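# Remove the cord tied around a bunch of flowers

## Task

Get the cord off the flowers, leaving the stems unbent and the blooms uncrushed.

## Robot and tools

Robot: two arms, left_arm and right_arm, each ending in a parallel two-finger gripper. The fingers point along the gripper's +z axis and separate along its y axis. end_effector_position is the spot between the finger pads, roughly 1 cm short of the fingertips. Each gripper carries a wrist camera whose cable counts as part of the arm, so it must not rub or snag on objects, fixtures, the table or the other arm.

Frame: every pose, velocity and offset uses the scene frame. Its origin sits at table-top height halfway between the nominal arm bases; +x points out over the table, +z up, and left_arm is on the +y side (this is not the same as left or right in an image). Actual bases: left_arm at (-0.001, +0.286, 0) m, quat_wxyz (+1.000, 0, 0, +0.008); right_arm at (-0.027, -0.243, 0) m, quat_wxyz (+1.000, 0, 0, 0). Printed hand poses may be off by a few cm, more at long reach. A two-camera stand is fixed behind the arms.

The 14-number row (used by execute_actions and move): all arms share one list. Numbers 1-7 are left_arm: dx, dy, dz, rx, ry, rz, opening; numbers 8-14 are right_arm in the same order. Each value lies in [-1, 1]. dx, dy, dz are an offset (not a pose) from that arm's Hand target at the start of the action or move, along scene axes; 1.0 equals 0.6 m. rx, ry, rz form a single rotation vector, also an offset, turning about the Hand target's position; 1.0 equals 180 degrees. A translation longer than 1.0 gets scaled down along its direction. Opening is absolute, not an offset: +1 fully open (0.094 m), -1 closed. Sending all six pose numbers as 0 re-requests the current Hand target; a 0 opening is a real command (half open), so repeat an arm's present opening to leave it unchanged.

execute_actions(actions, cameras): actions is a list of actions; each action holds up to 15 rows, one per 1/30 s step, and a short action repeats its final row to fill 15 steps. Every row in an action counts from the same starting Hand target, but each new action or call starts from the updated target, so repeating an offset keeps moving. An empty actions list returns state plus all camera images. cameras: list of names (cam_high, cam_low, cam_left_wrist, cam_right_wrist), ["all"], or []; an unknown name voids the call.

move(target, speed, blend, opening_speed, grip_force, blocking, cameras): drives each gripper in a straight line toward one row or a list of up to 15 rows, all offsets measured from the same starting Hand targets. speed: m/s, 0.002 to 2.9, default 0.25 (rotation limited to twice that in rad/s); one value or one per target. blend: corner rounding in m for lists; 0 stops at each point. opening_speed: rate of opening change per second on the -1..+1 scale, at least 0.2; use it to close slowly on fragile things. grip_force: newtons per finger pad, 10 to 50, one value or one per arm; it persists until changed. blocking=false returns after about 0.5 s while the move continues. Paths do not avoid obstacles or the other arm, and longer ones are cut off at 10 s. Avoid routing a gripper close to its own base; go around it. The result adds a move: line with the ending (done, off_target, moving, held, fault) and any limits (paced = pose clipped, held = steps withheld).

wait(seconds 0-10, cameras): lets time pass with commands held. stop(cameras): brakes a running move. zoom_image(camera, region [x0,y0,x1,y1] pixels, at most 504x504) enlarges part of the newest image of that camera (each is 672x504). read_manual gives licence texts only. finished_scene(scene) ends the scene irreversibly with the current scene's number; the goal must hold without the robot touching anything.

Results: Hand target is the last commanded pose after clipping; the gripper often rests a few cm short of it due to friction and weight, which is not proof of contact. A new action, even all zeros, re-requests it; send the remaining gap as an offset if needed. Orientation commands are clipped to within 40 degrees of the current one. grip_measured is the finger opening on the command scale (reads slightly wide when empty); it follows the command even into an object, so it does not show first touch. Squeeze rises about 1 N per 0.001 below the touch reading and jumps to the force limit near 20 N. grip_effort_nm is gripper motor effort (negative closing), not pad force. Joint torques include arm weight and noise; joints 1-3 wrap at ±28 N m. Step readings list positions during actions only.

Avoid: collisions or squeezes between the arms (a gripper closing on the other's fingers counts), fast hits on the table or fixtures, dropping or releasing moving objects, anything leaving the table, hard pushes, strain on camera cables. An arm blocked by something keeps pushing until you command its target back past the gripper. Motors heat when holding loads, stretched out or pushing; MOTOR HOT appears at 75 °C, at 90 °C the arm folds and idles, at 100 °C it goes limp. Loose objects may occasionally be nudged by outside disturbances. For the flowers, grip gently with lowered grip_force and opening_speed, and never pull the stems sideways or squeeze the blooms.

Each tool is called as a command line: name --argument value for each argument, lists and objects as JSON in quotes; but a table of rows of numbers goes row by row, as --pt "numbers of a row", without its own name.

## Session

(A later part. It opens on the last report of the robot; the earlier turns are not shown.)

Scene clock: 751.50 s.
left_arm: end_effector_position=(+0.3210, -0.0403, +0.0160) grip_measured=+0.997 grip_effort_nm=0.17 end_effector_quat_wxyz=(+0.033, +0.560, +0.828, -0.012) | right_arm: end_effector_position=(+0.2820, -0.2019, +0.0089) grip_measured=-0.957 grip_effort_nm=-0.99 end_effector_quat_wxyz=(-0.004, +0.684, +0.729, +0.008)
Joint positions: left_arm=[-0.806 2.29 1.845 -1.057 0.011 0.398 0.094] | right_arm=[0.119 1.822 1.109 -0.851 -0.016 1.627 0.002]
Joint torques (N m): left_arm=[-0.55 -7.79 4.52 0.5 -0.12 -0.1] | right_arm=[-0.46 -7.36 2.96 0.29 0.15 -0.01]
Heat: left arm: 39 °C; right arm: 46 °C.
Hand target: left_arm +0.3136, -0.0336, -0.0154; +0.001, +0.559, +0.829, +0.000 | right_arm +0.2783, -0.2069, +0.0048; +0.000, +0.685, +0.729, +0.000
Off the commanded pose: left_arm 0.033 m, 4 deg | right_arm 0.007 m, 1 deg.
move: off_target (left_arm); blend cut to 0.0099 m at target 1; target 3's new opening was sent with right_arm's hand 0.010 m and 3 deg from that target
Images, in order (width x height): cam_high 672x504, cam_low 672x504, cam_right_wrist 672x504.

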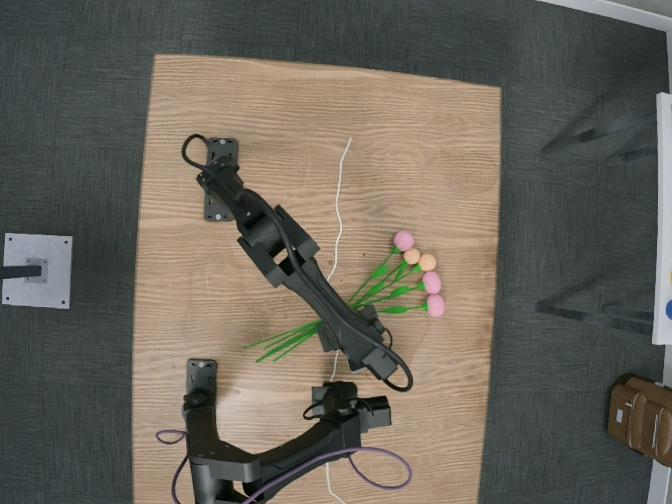

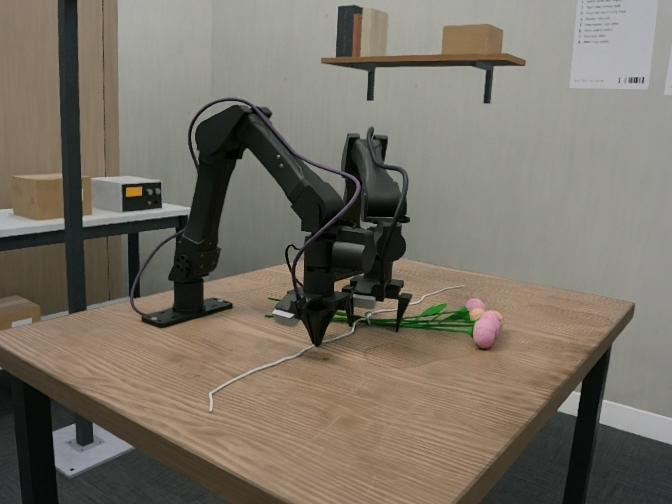

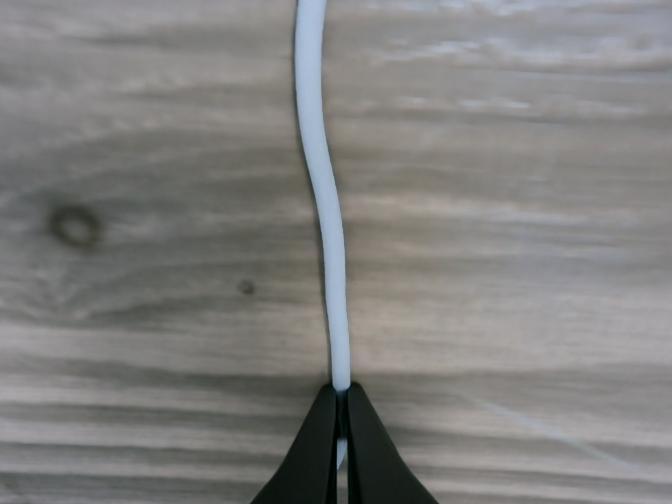

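move --pt "0 0 0 0 0 0 1 0.0 -0.05 0.04 0 0 0 -1" --pt "0 0 0 0 0 0 1 0.03 -0.47 0.05 0 0 0 -1" --speed 0.08 --blend '[0.02, 0]' --cameras '["cam_high", "cam_low", "cam_left_wrist"]'

Scene clock: 763.00 s.
left_arm: end_effector_position=(+0.3256, -0.0658, +0.0167) grip_measured=+0.998 grip_effort_nm=0.14 end_effector_quat_wxyz=(+0.069, +0.562, +0.823, -0.037) | right_arm: end_effector_position=(+0.2923, -0.4796, +0.0342) grip_measured=-0.957 grip_effort_nm=-1.01 end_effector_quat_wxyz=(-0.006, +0.687, +0.727, +0.009)
Joint positions: left_arm=[-0.825 2.297 1.851 -0.975 0.043 0.386 0.094] | right_arm=[-0.649 2.11 1.628 -1.099 -0.019 0.864 0.002]
Joint torques (N m): left_arm=[1.09 -8.42 5.07 -0.22 -0.42 0.05] | right_arm=[-0.2 -8.24 8.53 0.1 0.19 -0.07]
Heat: left arm: 39 °C; right arm: 45 °C.
Hand target: left_arm +0.3135, -0.0336, -0.0154; +0.001, +0.559, +0.829, +0.000 | right_arm +0.2964, -0.4888, +0.0348; +0.000, +0.685, +0.729, +0.000
Off the commanded pose: left_arm 0.047 m, 9 deg | right_arm 0.010 m, 1 deg.
move: off_target (left_arm); blend cut to 0.0192 m at target 1
Images, in order (width x height): cam_high 672x504, cam_low 672x504, cam_left_wrist 672x504.

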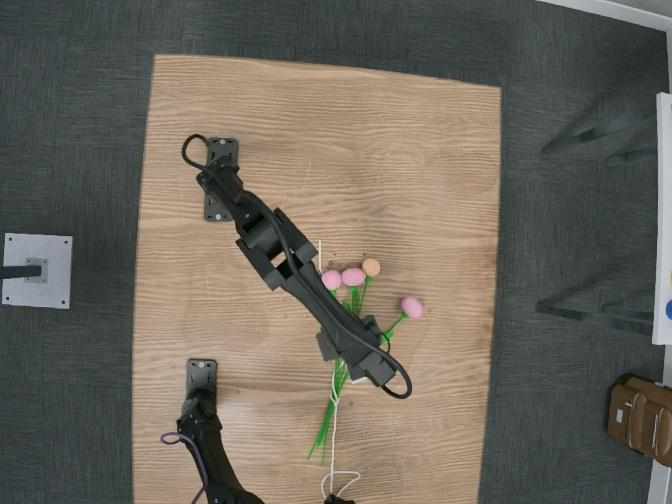

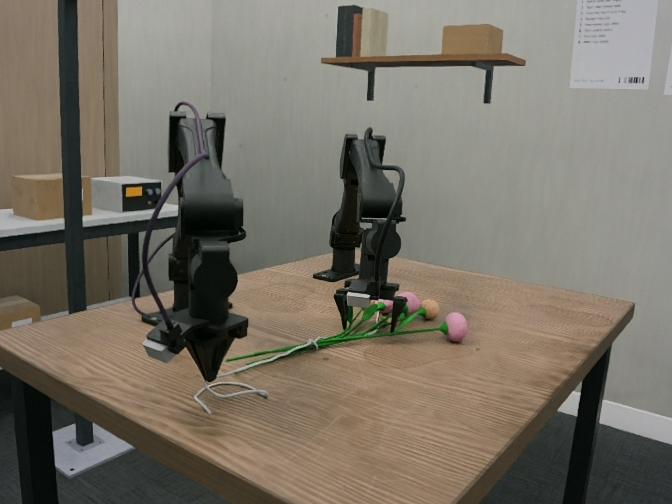

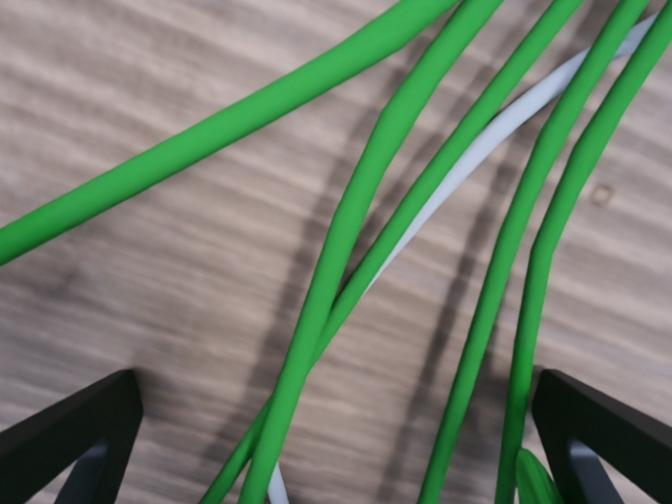

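move --pt "0 0 0 0 0 0 1 0.0 0.06 0.0 0 0 0 -1" --pt "0 0 0.25 0 0 0 1 0.0 0.06 0.0 0 0 0 -1" --speed 0.08 --cameras '["cam_high", "cam_low", "cam_left_wrist"]'

Scene clock: 780.27 s.
left_arm: end_effector_position=(+0.3089, -0.0367, +0.1343) grip_measured=+0.998 grip_effort_nm=0.14 end_effector_quat_wxyz=(+0.017, +0.561, +0.828, -0.007) | right_arm: end_effector_position=(+0.2950, -0.4480, +0.0188) grip_measured=-0.957 grip_effort_nm=-1.01 end_effector_quat_wxyz=(-0.026, +0.681, +0.732, +0.003)
Joint positions: left_arm=[-0.821 2.297 2.333 -1.571 0.007 0.386 0.094] | right_arm=[-0.577 2.106 1.556 -1.072 -0.015 0.922 0.002]
Joint torques (N m): left_arm=[0.85 -11 8.81 0.14 -0.08 0.03] | right_arm=[-0.12 -14.02 3.82 0.19 0.14 0.07]
Heat: left arm: 41 °C; right arm: 44 °C.
Hand target: left_arm +0.3135, -0.0337, +0.1346; +0.001, +0.559, +0.829, -0.001 | right_arm +0.2964, -0.4529, +0.0348; +0.000, +0.685, +0.729, +0.000
Off the commanded pose: left_arm 0.006 m, 2 deg | right_arm 0.017 m, 3 deg.
joint sent to its limit (left arm) — joint 4 (wrist pitch), lower limit. The joint targets still meet the commanded pose.
move: off_target (right_arm)
Images, in order (width x height): cam_high 672x504, cam_low 672x504, cam_left_wrist 672x504.

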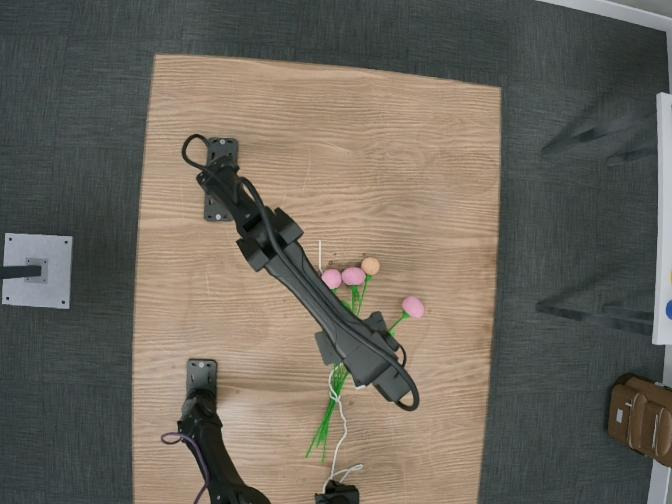

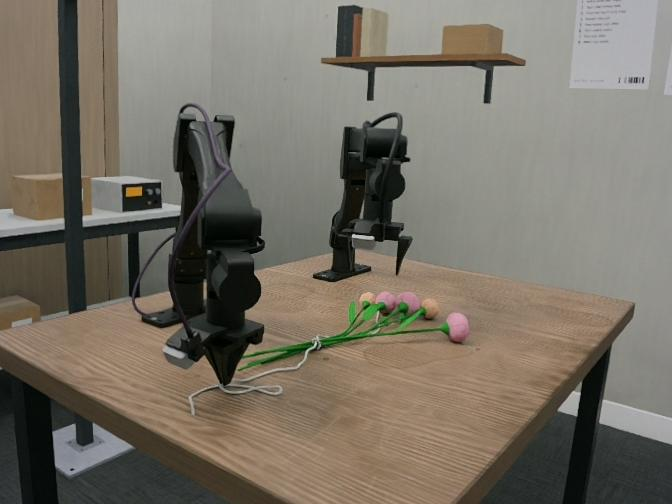

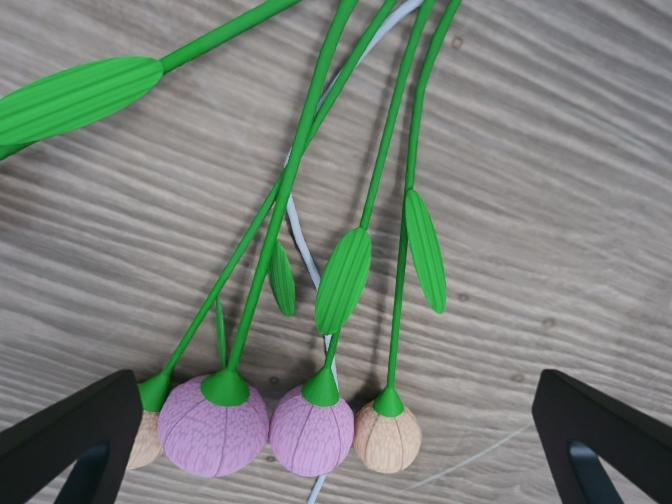

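move --pt "0 0 0 0 0 0 1 0.0 0.0 -0.03 0 0 0 -1" --pt "-0.1 0.4 0.05 0 0 0 1 0.0 0.0 -0.03 0 0 0 0.2" --pt "-0.1 0.4 0.05 0 0 0 1 0.0 0.0 0.15 0 0 0 1" --pt "-0.1 0.4 0.05 0 0 0 1 0.0 0.43 0.15 0 0 0 1" --speed '[0.08,0.25,0.25,0.25]' --opening_speed 2 --cameras '["cam_high", "cam_low", "cam_right_wrist"]'

Scene clock: 848.67 s.
left_arm: end_effector_position=(+0.2594, +0.2049, +0.1633) grip_measured=+0.998 grip_effort_nm=0.14 end_effector_quat_wxyz=(+0.000, +0.555, +0.832, +0.003) | right_arm: end_effector_position=(+0.2941, -0.1909, +0.1147) grip_measured=+0.998 grip_effort_nm=0.11 end_effector_quat_wxyz=(-0.018, +0.680, +0.733, -0.010)
Joint positions: left_arm=[-0.325 1.577 1.461 -1.453 -0.006 0.867 0.094] | right_arm=[0.148 1.812 1.532 -1.329 -0.016 1.643 0.094]
Joint torques (N m): left_arm=[0.28 -7.84 5.46 0.16 0.05 0.12] | right_arm=[-0.25 -10.11 5.27 0.15 0.13 0.1]
Motor temperatures (°C): left_arm=[29 45 38 30 29 31 29] | right_arm=[28 49 38 34 29 29 32]
Heat: left arm: 45 °C; right arm: 49 °C.
Hand target: left_arm +0.2534, +0.2064, +0.1646; +0.001, +0.559, +0.829, +0.000 | right_arm +0.2963, -0.1948, +0.1249; +0.000, +0.685, +0.729, +0.000
Off the commanded pose: left_arm 0.006 m, 1 deg | right_arm 0.011 m, 2 deg.
move: off_target (right_arm); target 3's new opening was sent with right_arm's hand 0.015 m and 2 deg from that target
Images, in order (width x height): cam_high 672x504, cam_low 672x504, cam_right_wrist 672x504.

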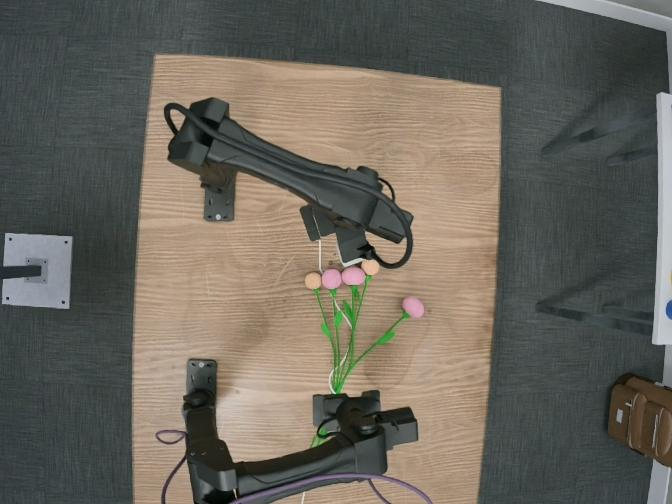

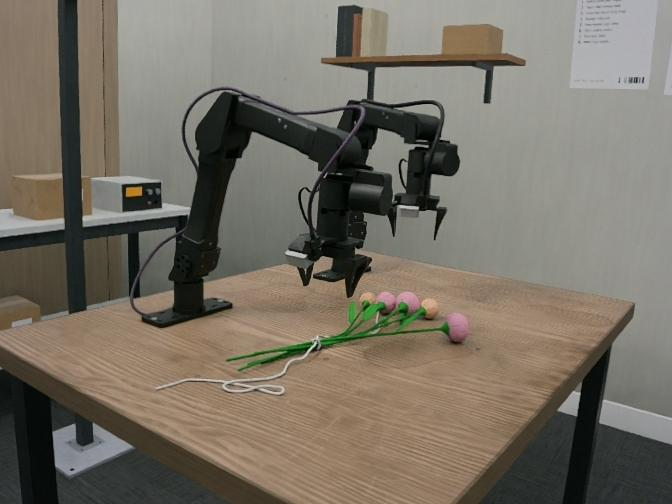

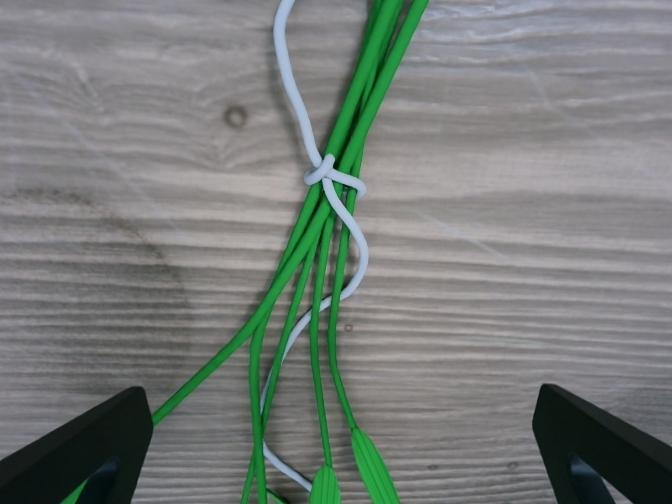

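zoom_image --camera "cam_right_wrist" --region '[260, 130, 400, 240]'

zoom_image --camera "cam_high" --region '[290, 230, 450, 420]'

Scaled by 3.600.

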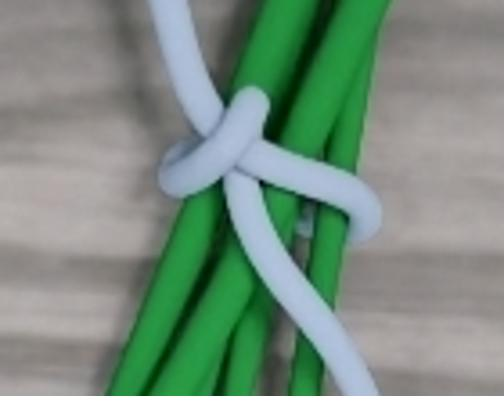

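Scaled by 2.653.

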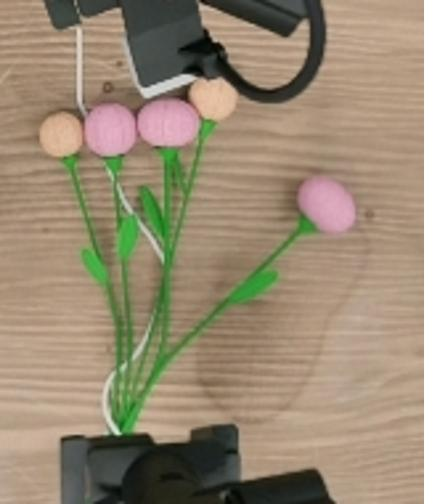

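execute_actions --actions '[]' --cameras '["cam_left_wrist"]'

Scene clock: 940.83 s.
left_arm: end_effector_position=(+0.2594, +0.2049, +0.1633) grip_measured=+0.998 grip_effort_nm=0.14 end_effector_quat_wxyz=(+0.000, +0.555, +0.832, +0.003) | right_arm: end_effector_position=(+0.2941, -0.1909, +0.1147) grip_measured=+0.998 grip_effort_nm=0.12 end_effector_quat_wxyz=(-0.018, +0.680, +0.733, -0.010)
Joint positions: left_arm=[-0.325 1.577 1.461 -1.453 -0.006 0.867 0.094] | right_arm=[0.148 1.812 1.532 -1.329 -0.016 1.643 0.094]
Joint velocities: within noise
Joint torques (N m): left_arm=[0.27 -7.83 5.46 0.16 0.05 0.12] | right_arm=[-0.27 -10.17 5.38 0.14 0.14 0.09]
Motor temperatures (°C): left_arm=[29 40 37 29 29 31 28] | right_arm=[28 52 37 34 29 29 30]
Heat: left arm: 40 °C; right arm: 52 °C.
Hand target: left_arm +0.2534, +0.2064, +0.1646; +0.001, +0.559, +0.829, +0.000 | right_arm +0.2963, -0.1948, +0.1249; +0.000, +0.685, +0.729, +0.000
Tool commands: left_gripper/opening=+1.0 right_gripper/opening=+1.0
Off the commanded pose: left_arm 0.006 m, 1 deg | right_arm 0.011 m, 2 deg.
Images, in order (width x height): cam_left_wrist 672x504.

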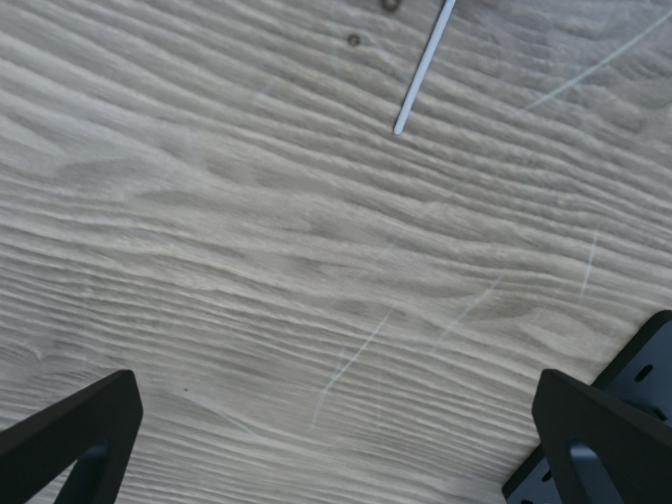

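move --target '[0, 0, 0, 0, 0, 0, 1, 0.009, -0.05, -0.02, 0, 0, 0.478, 1]' --speed 0.3 --cameras '["cam_high", "cam_right_wrist"]'

zoom_image --camera "cam_right_wrist" --region '[230, 140, 450, 310]'

Scene clock: 1005.80 s.
left_arm: end_effector_position=(+0.2594, +0.2049, +0.1633) grip_measured=+0.998 grip_effort_nm=0.14 end_effector_quat_wxyz=(+0.000, +0.555, +0.832, +0.003) | right_arm: end_effector_position=(+0.3014, -0.2219, +0.1098) grip_measured=+0.998 grip_effort_nm=0.11 end_effector_quat_wxyz=(-0.011, +0.005, +1.000, +0.003)
Joint positions: left_arm=[-0.325 1.577 1.461 -1.453 -0.006 0.867 0.094] | right_arm=[0.056 1.812 1.513 -1.294 -0.007 0.067 0.094]
Joint torques (N m): left_arm=[0.27 -7.83 5.46 0.16 0.05 0.12] | right_arm=[-0.51 -9.13 3.9 0.28 0.03 -0.1]
Heat: left arm: 40 °C; right arm: 52 °C.
Hand target: left_arm +0.2534, +0.2064, +0.1646; +0.001, +0.559, +0.829, +0.000 | right_arm +0.3017, -0.2249, +0.1129; +0.000, +0.003, +1.000, +0.000
Off the commanded pose: left_arm 0.006 m, 1 deg | right_arm 0.004 m, 1 deg.
move: done
Images, in order (width x height): cam_high 672x504, cam_right_wrist 672x504.

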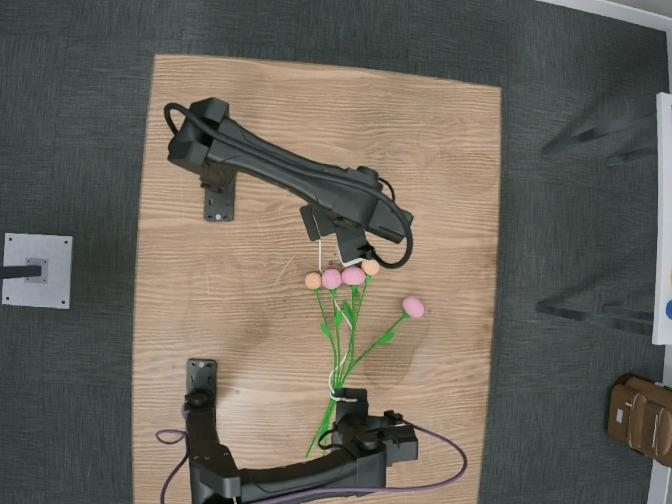

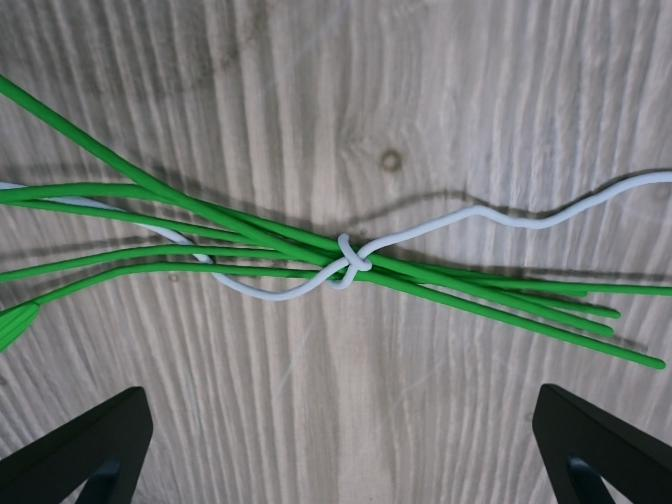

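Scaled by 2.291.

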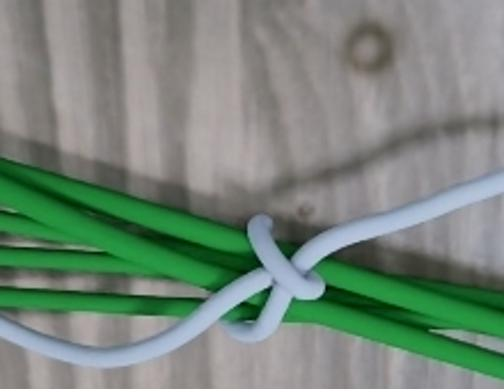

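zoom_image --camera "cam_right_wrist" --region '[310, 220, 400, 300]'

Scaled by 5.600.

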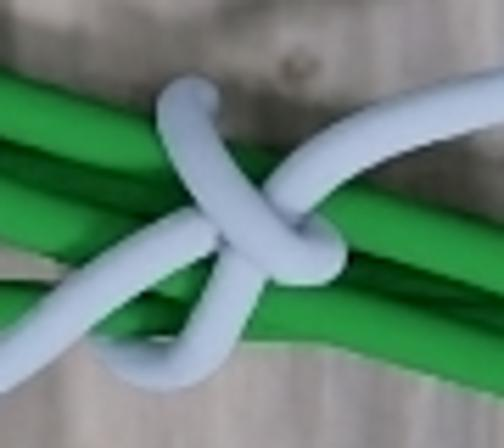

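move --pt "0 0 0 0 0 0 1 -0.008 -0.011 -0.1 0 0 -0.072 1" --pt "0 0 0 0 0 0 1 -0.008 -0.011 -0.147 0 0 -0.072 1" --speed '[0.15,0.05]' --cameras '["cam_low", "cam_right_wrist"]'

Scene clock: 1037.13 s.
left_arm: end_effector_position=(+0.2594, +0.2049, +0.1633) grip_measured=+0.998 grip_effort_nm=0.14 end_effector_quat_wxyz=(+0.000, +0.555, +0.832, +0.003) | right_arm: end_effector_position=(+0.2979, -0.2286, +0.0315) grip_measured=+0.998 grip_effort_nm=0.11 end_effector_quat_wxyz=(+0.004, +0.110, +0.994, +0.004)
Joint positions: left_arm=[-0.325 1.577 1.461 -1.453 -0.006 0.867 0.094] | right_arm=[0.037 1.832 1.22 -0.95 -0.007 0.257 0.094]
Joint torques (N m): left_arm=[0.27 -7.84 5.46 0.16 0.05 0.12] | right_arm=[-0.36 -6.45 4 0.32 0.09 0.05]
Heat: left arm: 40 °C; right arm: 50 °C.
Hand target: left_arm +0.2534, +0.2064, +0.1646; +0.001, +0.559, +0.829, +0.000 | right_arm +0.2969, -0.2314, +0.0246; +0.000, +0.116, +0.993, +0.000
Off the commanded pose: left_arm 0.006 m, 1 deg | right_arm 0.007 m, 1 deg.
move: done
Images, in order (width x height): cam_low 672x504, cam_right_wrist 672x504.

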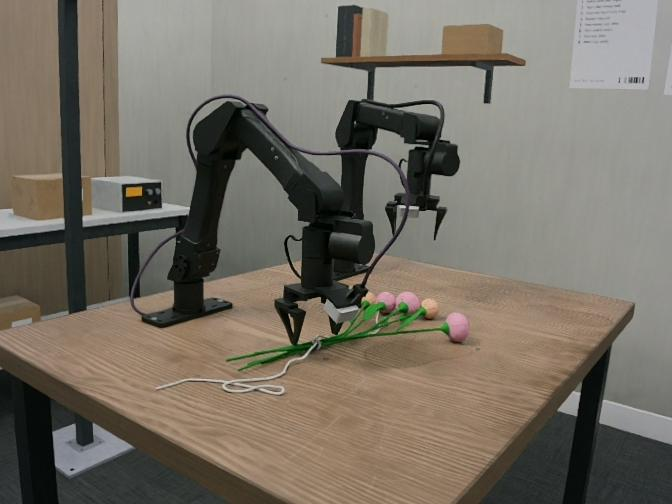

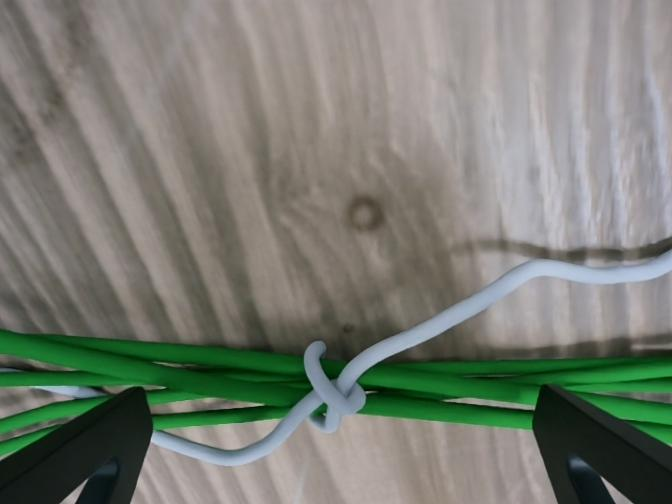

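move --pt "0 0 0 0 0 0 1 0 0 -0.015 0 0 0 1" --pt "0 0 0 0 0 0 1 0 0 -0.015 0 0 0 -0.6" --speed 0.05 --opening_speed 1 --cameras '["cam_low", "cam_right_wrist"]'

zoom_image --camera "cam_right_wrist" --region '[240, 310, 440, 460]'

Scene clock: 1048.50 s.
left_arm: end_effector_position=(+0.2594, +0.2049, +0.1633) grip_measured=+0.998 grip_effort_nm=0.14 end_effector_quat_wxyz=(+0.000, +0.555, +0.832, +0.003) | right_arm: end_effector_position=(+0.3001, -0.2286, +0.0242) grip_measured=-0.598 grip_effort_nm=-0.08 end_effector_quat_wxyz=(+0.009, +0.110, +0.994, +0.004)
Joint positions: left_arm=[-0.325 1.577 1.461 -1.453 -0.006 0.867 0.094] | right_arm=[0.037 1.842 1.201 -0.912 -0.006 0.258 0.019]
Joint torques (N m): left_arm=[0.27 -7.84 5.46 0.16 0.05 0.12] | right_arm=[-0.4 -6.24 3.58 0.31 0.06 0.1]
Motor temperatures (°C): left_arm=[29 40 36 29 29 31 28] | right_arm=[28 47 37 34 29 29 30]
Heat: left arm: 40 °C; right arm: 47 °C.
Hand target: left_arm +0.2534, +0.2064, +0.1646; +0.001, +0.559, +0.829, +0.000 | right_arm +0.2969, -0.2314, +0.0156; +0.000, +0.116, +0.993, +0.000
Off the commanded pose: left_arm 0.006 m, 1 deg | right_arm 0.010 m, 1 deg.
move: done
Images, in order (width x height): cam_low 672x504, cam_right_wrist 672x504.

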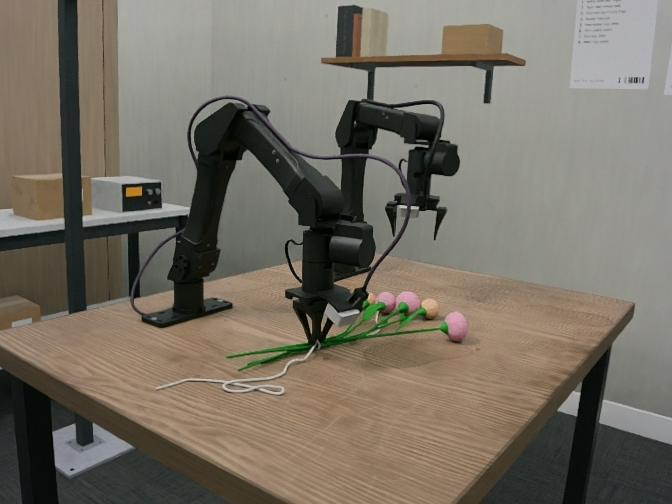

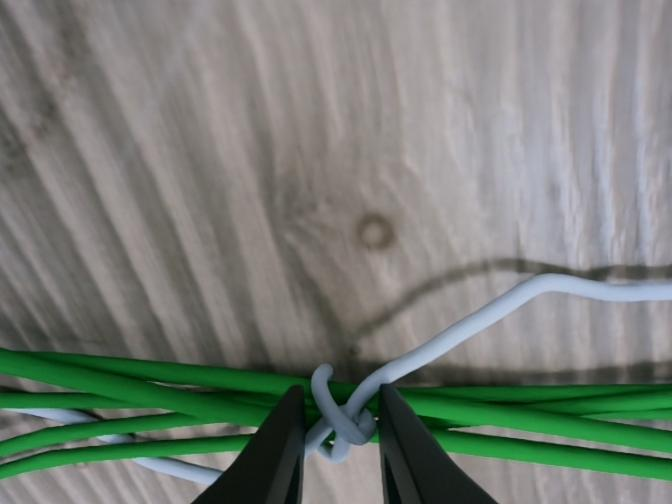

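Scaled by 2.520.

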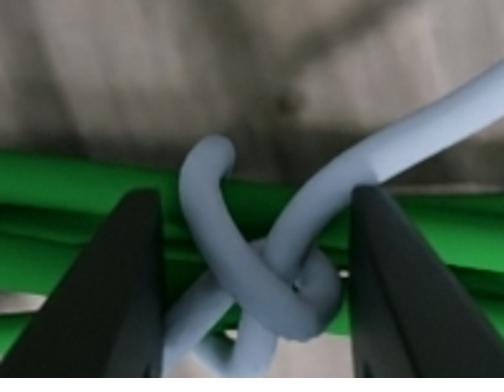

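move --pt "0 0 0 0 0 0 1 0 0 0 0 0 0 -0.8" --pt "0 0 0 0 0 0 1 -0.011 -0.049 0.0 0 0 0 -0.8" --speed 0.03 --opening_speed 0.5 --cameras '["cam_high", "cam_low", "cam_right_wrist"]'

zoom_image --camera "cam_right_wrist" --region '[240, 310, 440, 460]'

Scene clock: 1061.00 s.
left_arm: end_effector_position=(+0.2594, +0.2049, +0.1633) grip_measured=+0.998 grip_effort_nm=0.14 end_effector_quat_wxyz=(+0.000, +0.555, +0.832, +0.003) | right_arm: end_effector_position=(+0.2919, -0.2581, +0.0180) grip_measured=-0.798 grip_effort_nm=-0.08 end_effector_quat_wxyz=(-0.002, +0.118, +0.993, +0.003)
Joint positions: left_arm=[-0.325 1.577 1.461 -1.453 -0.006 0.867 0.094] | right_arm=[-0.055 1.842 1.174 -0.906 -0.006 0.182 0.009]
Joint torques (N m): left_arm=[0.27 -7.84 5.46 0.16 0.05 0.11] | right_arm=[-0.36 -7.73 3.41 0.26 0.07 -0.12]
Heat: left arm: 40 °C; right arm: 45 °C.
Hand target: left_arm +0.2534, +0.2064, +0.1646; +0.001, +0.559, +0.829, +0.000 | right_arm +0.2904, -0.2609, +0.0157; +0.000, +0.116, +0.993, +0.000
Off the commanded pose: left_arm 0.006 m, 1 deg | right_arm 0.004 m, 0 deg.
move: done
Images, in order (width x height): cam_high 672x504, cam_low 672x504, cam_right_wrist 672x504.

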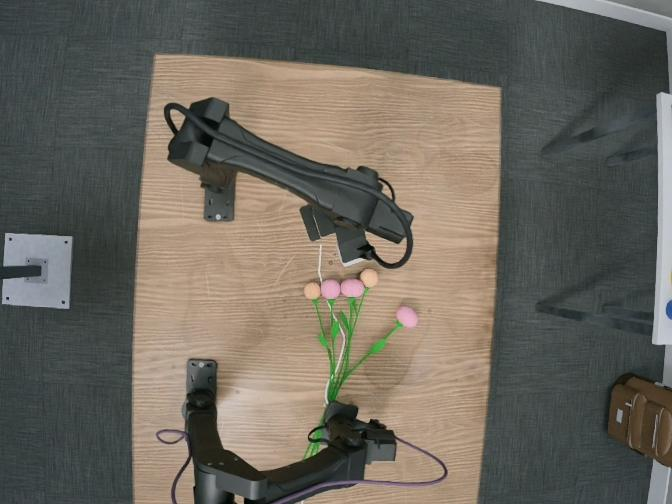

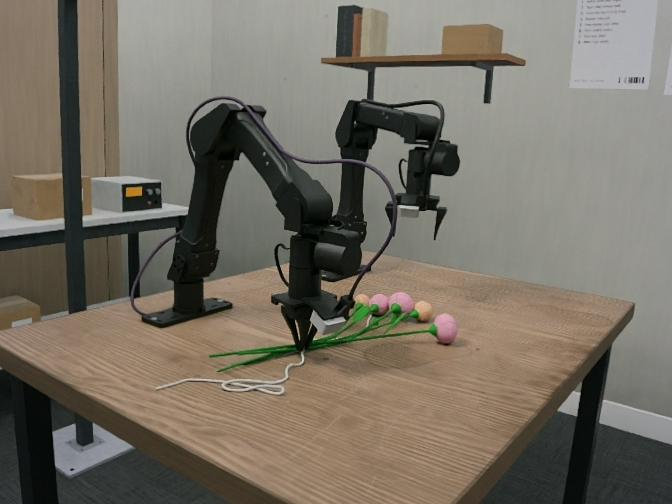

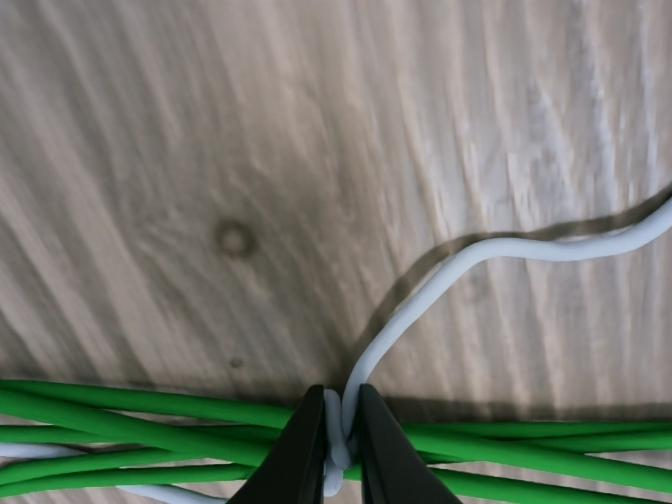

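Scaled by 2.520.

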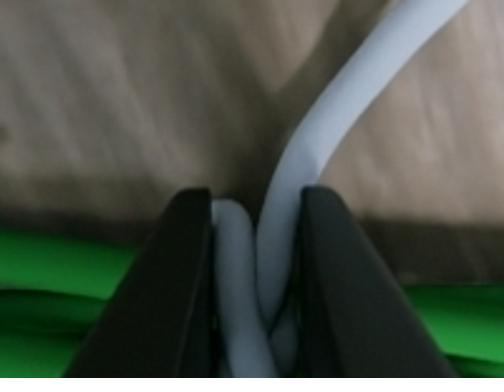

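move --pt "0.05 0.2 0.05 0 0 0 1 0.0 0.25 0.0 0 0 0 -0.8" --speed 0.08 --cameras '["cam_high", "cam_low", "cam_right_wrist"]'

zoom_image --camera "cam_high" --region '[270, 190, 450, 440]'

Scene clock: 1082.43 s.
left_arm: end_effector_position=(+0.2811, +0.3259, +0.1941) grip_measured=+0.998 grip_effort_nm=0.14 end_effector_quat_wxyz=(+0.004, +0.555, +0.832, +0.007) | right_arm: end_effector_position=(+0.2839, -0.1140, +0.0170) grip_measured=-0.798 grip_effort_nm=-0.08 end_effector_quat_wxyz=(-0.001, +0.113, +0.994, +0.000)
Joint positions: left_arm=[0.119 1.633 1.644 -1.566 -0.005 1.311 0.094] | right_arm=[0.388 1.903 1.252 -0.922 -0.002 0.615 0.009]
Joint torques (N m): left_arm=[0.47 -4.46 9.47 0.07 0.06 0.13] | right_arm=[0.12 -6.09 7.28 0.15 0.03 0.07]
Heat: left arm: 40 °C; right arm: 44 °C.
Hand target: left_arm +0.2834, +0.3263, +0.1946; +0.001, +0.559, +0.829, +0.000 | right_arm +0.2903, -0.1109, +0.0155; +0.000, +0.116, +0.993, +0.000
Off the commanded pose: left_arm 0.002 m, 1 deg | right_arm 0.007 m, 0 deg.
joint sent to its limit (left arm) — joint 4 (wrist pitch), lower limit. The joint targets still meet the commanded pose.
move: done
Images, in order (width x height): cam_high 672x504, cam_low 672x504, cam_right_wrist 672x504.

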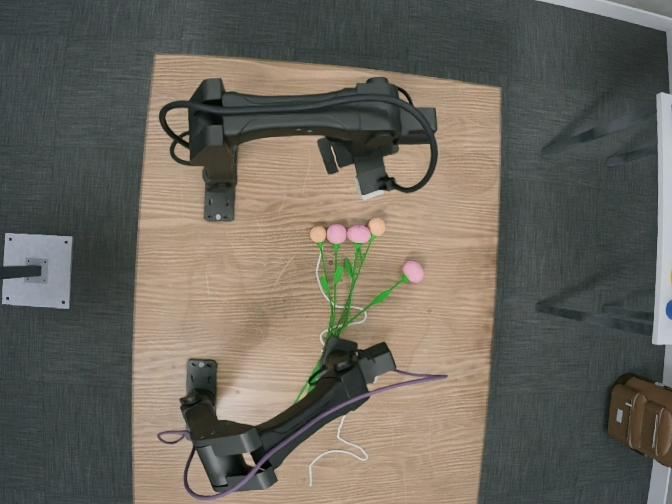

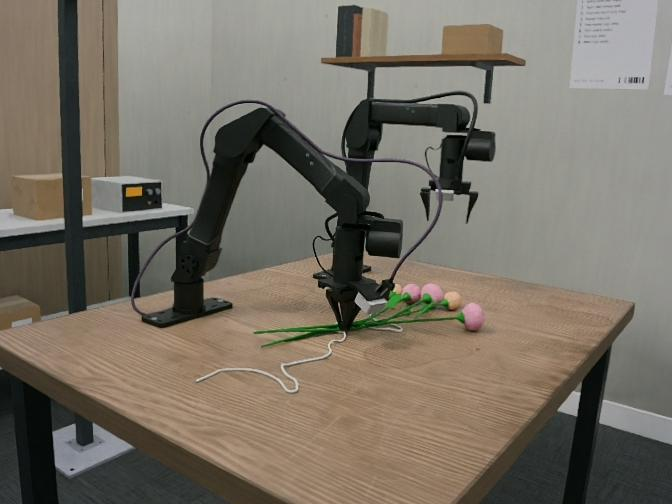

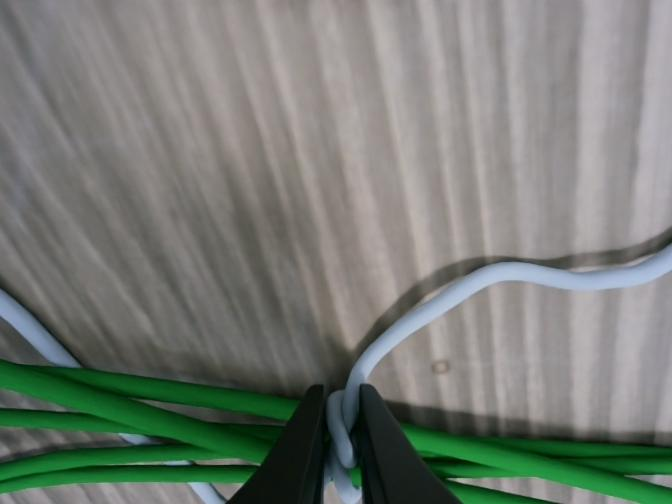

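Scaled by 2.016.

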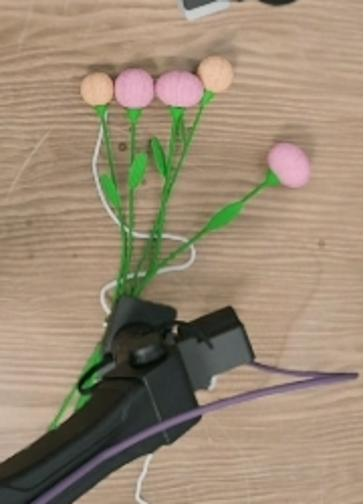

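move --pt "0.0 0.0 0.0 0 0 0 1 0.0 0.0 0.0 0 0 0 -1" --pt "0.0 0.0 0.0 0 0 0 1 0.0 0.0 0.05 0 0 0 -1" --speed 0.03 --grip_force 20 --opening_speed 0.5 --cameras '["cam_high", "cam_low", "cam_right_wrist"]'

zoom_image --camera "cam_low" --region '[230, 270, 500, 400]'

zoom_image --camera "cam_right_wrist" --region '[200, 300, 480, 504]'

Scene clock: 1155.20 s.
left_arm: end_effector_position=(+0.2810, +0.3259, +0.1941) grip_measured=+0.998 grip_effort_nm=0.14 end_effector_quat_wxyz=(+0.004, +0.555, +0.832, +0.007) | right_arm: end_effector_position=(+0.2799, -0.1156, +0.0325) grip_measured=-0.847 grip_effort_nm=-0.46 end_effector_quat_wxyz=(-0.019, +0.114, +0.993, -0.010)
Joint positions: left_arm=[0.119 1.633 1.644 -1.566 -0.006 1.312 0.094] | right_arm=[0.388 1.903 1.317 -1.029 -0.002 0.616 0.007]
Joint torques (N m): left_arm=[0.47 -4.48 9.48 0.07 0.06 0.13] | right_arm=[0.38 -9.35 8.14 0.06 0.01 0.08]
Heat: left arm: 38 °C; right arm: 43 °C.
Hand target: left_arm +0.2834, +0.3264, +0.1946; +0.001, +0.559, +0.829, +0.000 | right_arm +0.2904, -0.1109, +0.0456; +0.000, +0.116, +0.993, +0.000
Off the commanded pose: left_arm 0.003 m, 1 deg | right_arm 0.017 m, 3 deg.
joint sent to its limit (left arm) — joint 4 (wrist pitch), lower limit. The joint targets still meet the commanded pose.
grip_force (N): 20, 20
move: off_target (right_arm)
Images, in order (width x height): cam_high 672x504, cam_low 672x504, cam_right_wrist 672x504.

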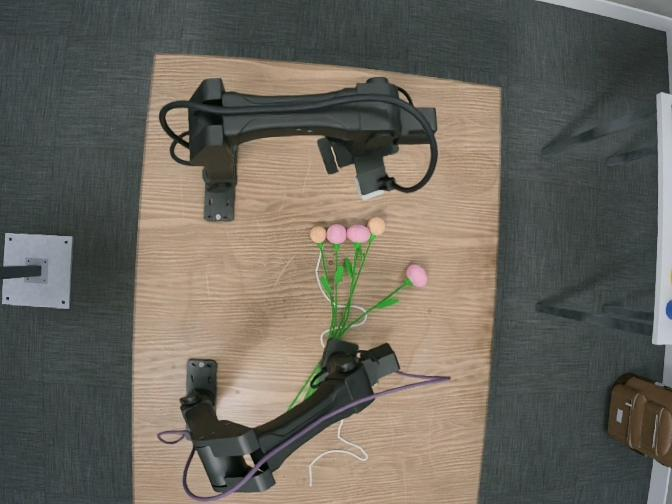

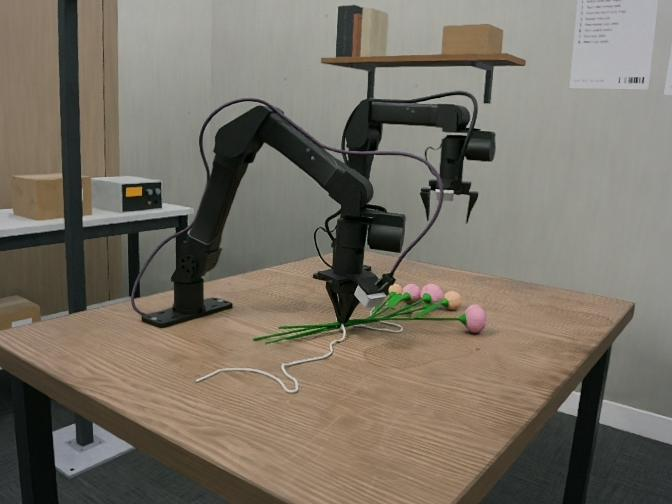

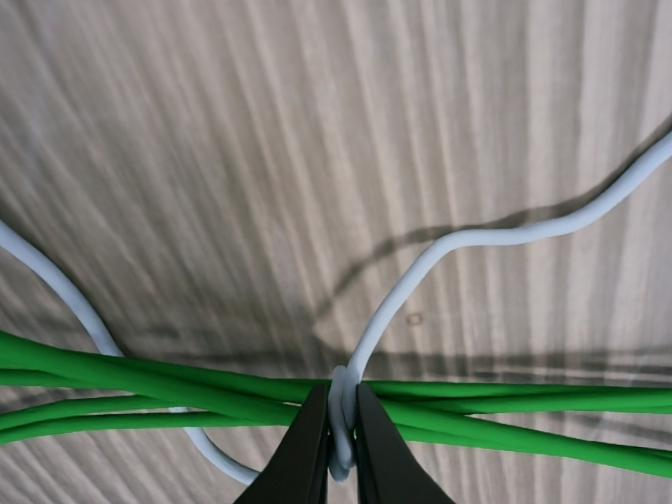

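Scaled by 1.867.

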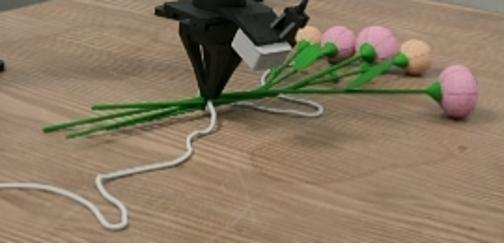

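Scaled by 1.800.

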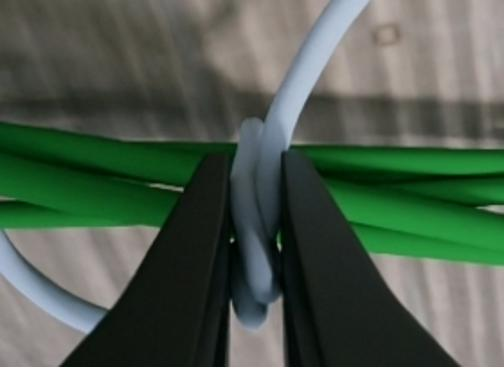

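move --pt "0.153 -0.311 -0.124 0 0 -0.222 -0.2 0.0 0.0 -0.05 0 0 0 -1" --speed 0.2 --cameras '["cam_high", "cam_low", "cam_left_wrist"]'

Scene clock: 1192.13 s.
left_arm: end_effector_position=(+0.3721, +0.1435, +0.1253) grip_measured=-0.197 grip_effort_nm=-0.13 end_effector_quat_wxyz=(+0.004, +0.804, +0.595, +0.006) | right_arm: end_effector_position=(+0.2928, -0.1104, +0.0241) grip_measured=-0.847 grip_effort_nm=-0.46 end_effector_quat_wxyz=(+0.006, +0.113, +0.994, +0.005)
Joint positions: left_arm=[-0.386 2.062 1.919 -1.414 -0.005 1.497 0.038] | right_arm=[0.388 1.91 1.293 -0.938 -0.002 0.616 0.007]
Joint torques (N m): left_arm=[-0.24 -7.82 9.62 0.15 0.06 0.14] | right_arm=[0.27 -6.83 3.78 0.33 0.03 0.07]
Heat: left arm: 38 °C; right arm: 44 °C.
Hand target: left_arm +0.3752, +0.1398, +0.1202; +0.001, +0.809, +0.588, -0.001 | right_arm +0.2903, -0.1109, +0.0155; +0.000, +0.116, +0.993, +0.000
Off the commanded pose: left_arm 0.007 m, 1 deg | right_arm 0.009 m, 1 deg.
grip_force (N): 20, 20
move: done
Images, in order (width x height): cam_high 672x504, cam_low 672x504, cam_left_wrist 672x504.

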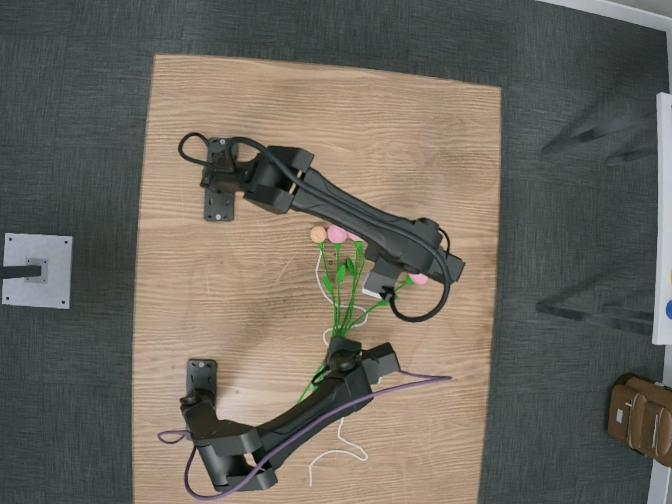

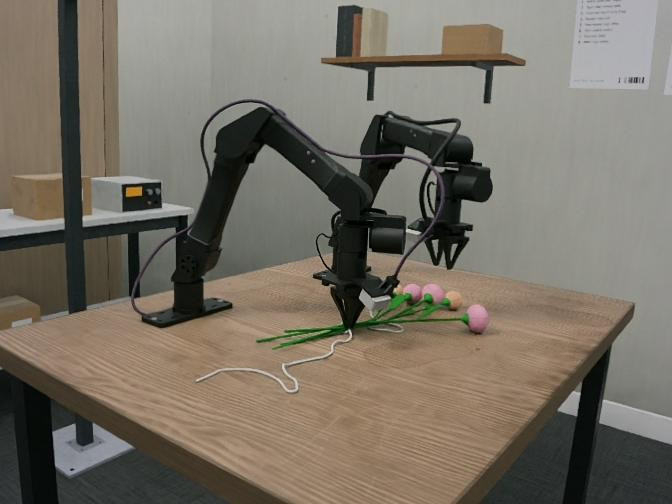

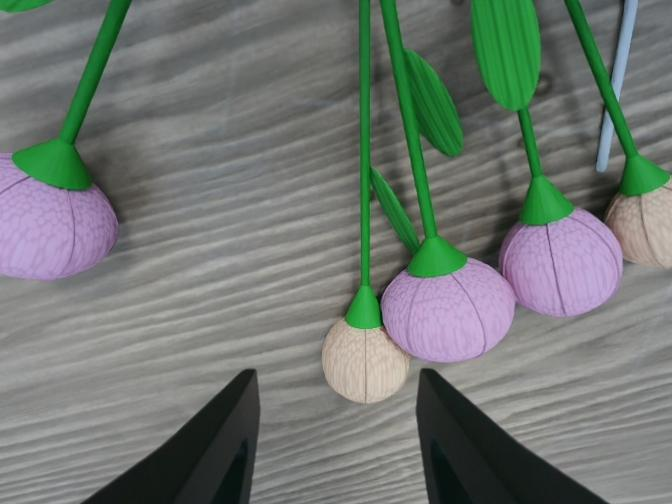

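move --pt "-0.0385 -0.0825 -0.1 0 0 0 -0.68 0.0 0.0 0 0 0 0 -1" --speed 0.15 --cameras '["cam_left_wrist"]'

Scene clock: 1238.50 s.
left_arm: end_effector_position=(+0.3561, +0.0906, +0.0756) grip_measured=-0.677 grip_effort_nm=-0.13 end_effector_quat_wxyz=(+0.016, +0.809, +0.587, +0.010) | right_arm: end_effector_position=(+0.2928, -0.1104, +0.0241) grip_measured=-0.847 grip_effort_nm=-0.46 end_effector_quat_wxyz=(+0.006, +0.113, +0.994, +0.005)
Joint positions: left_arm=[-0.521 2.069 1.731 -1.194 -0.005 1.381 0.015] | right_arm=[0.388 1.91 1.293 -0.938 -0.002 0.616 0.007]
Joint torques (N m): left_arm=[-0.23 -7.94 6 0.34 0.05 -0.08] | right_arm=[0.32 -6.8 3.89 0.33 0.04 0.07]
Motor temperatures (°C): left_arm=[29 41 37 29 29 31 28] | right_arm=[27 41 38 33 29 29 30]
Heat: left arm: 41 °C; right arm: 41 °C.
Hand target: left_arm +0.3522, +0.0903, +0.0603; +0.001, +0.809, +0.588, -0.001 | right_arm +0.2903, -0.1109, +0.0155; +0.000, +0.116, +0.993, +0.000
Off the commanded pose: left_arm 0.016 m, 2 deg | right_arm 0.009 m, 1 deg.
grip_force (N): 20, 20
move: off_target (left_arm)
Images, in order (width x height): cam_left_wrist 672x504.

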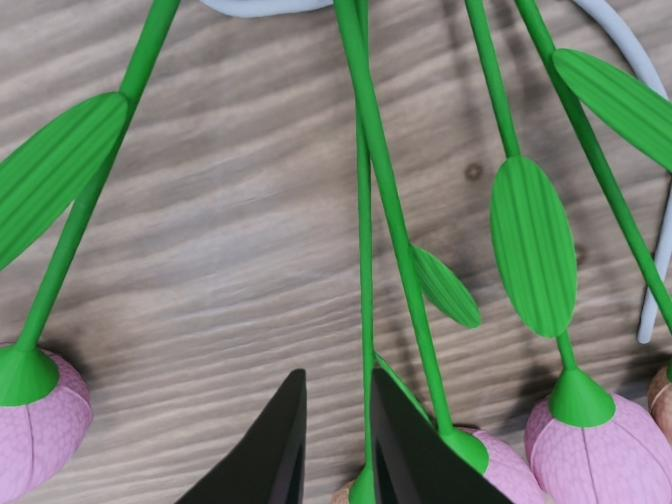

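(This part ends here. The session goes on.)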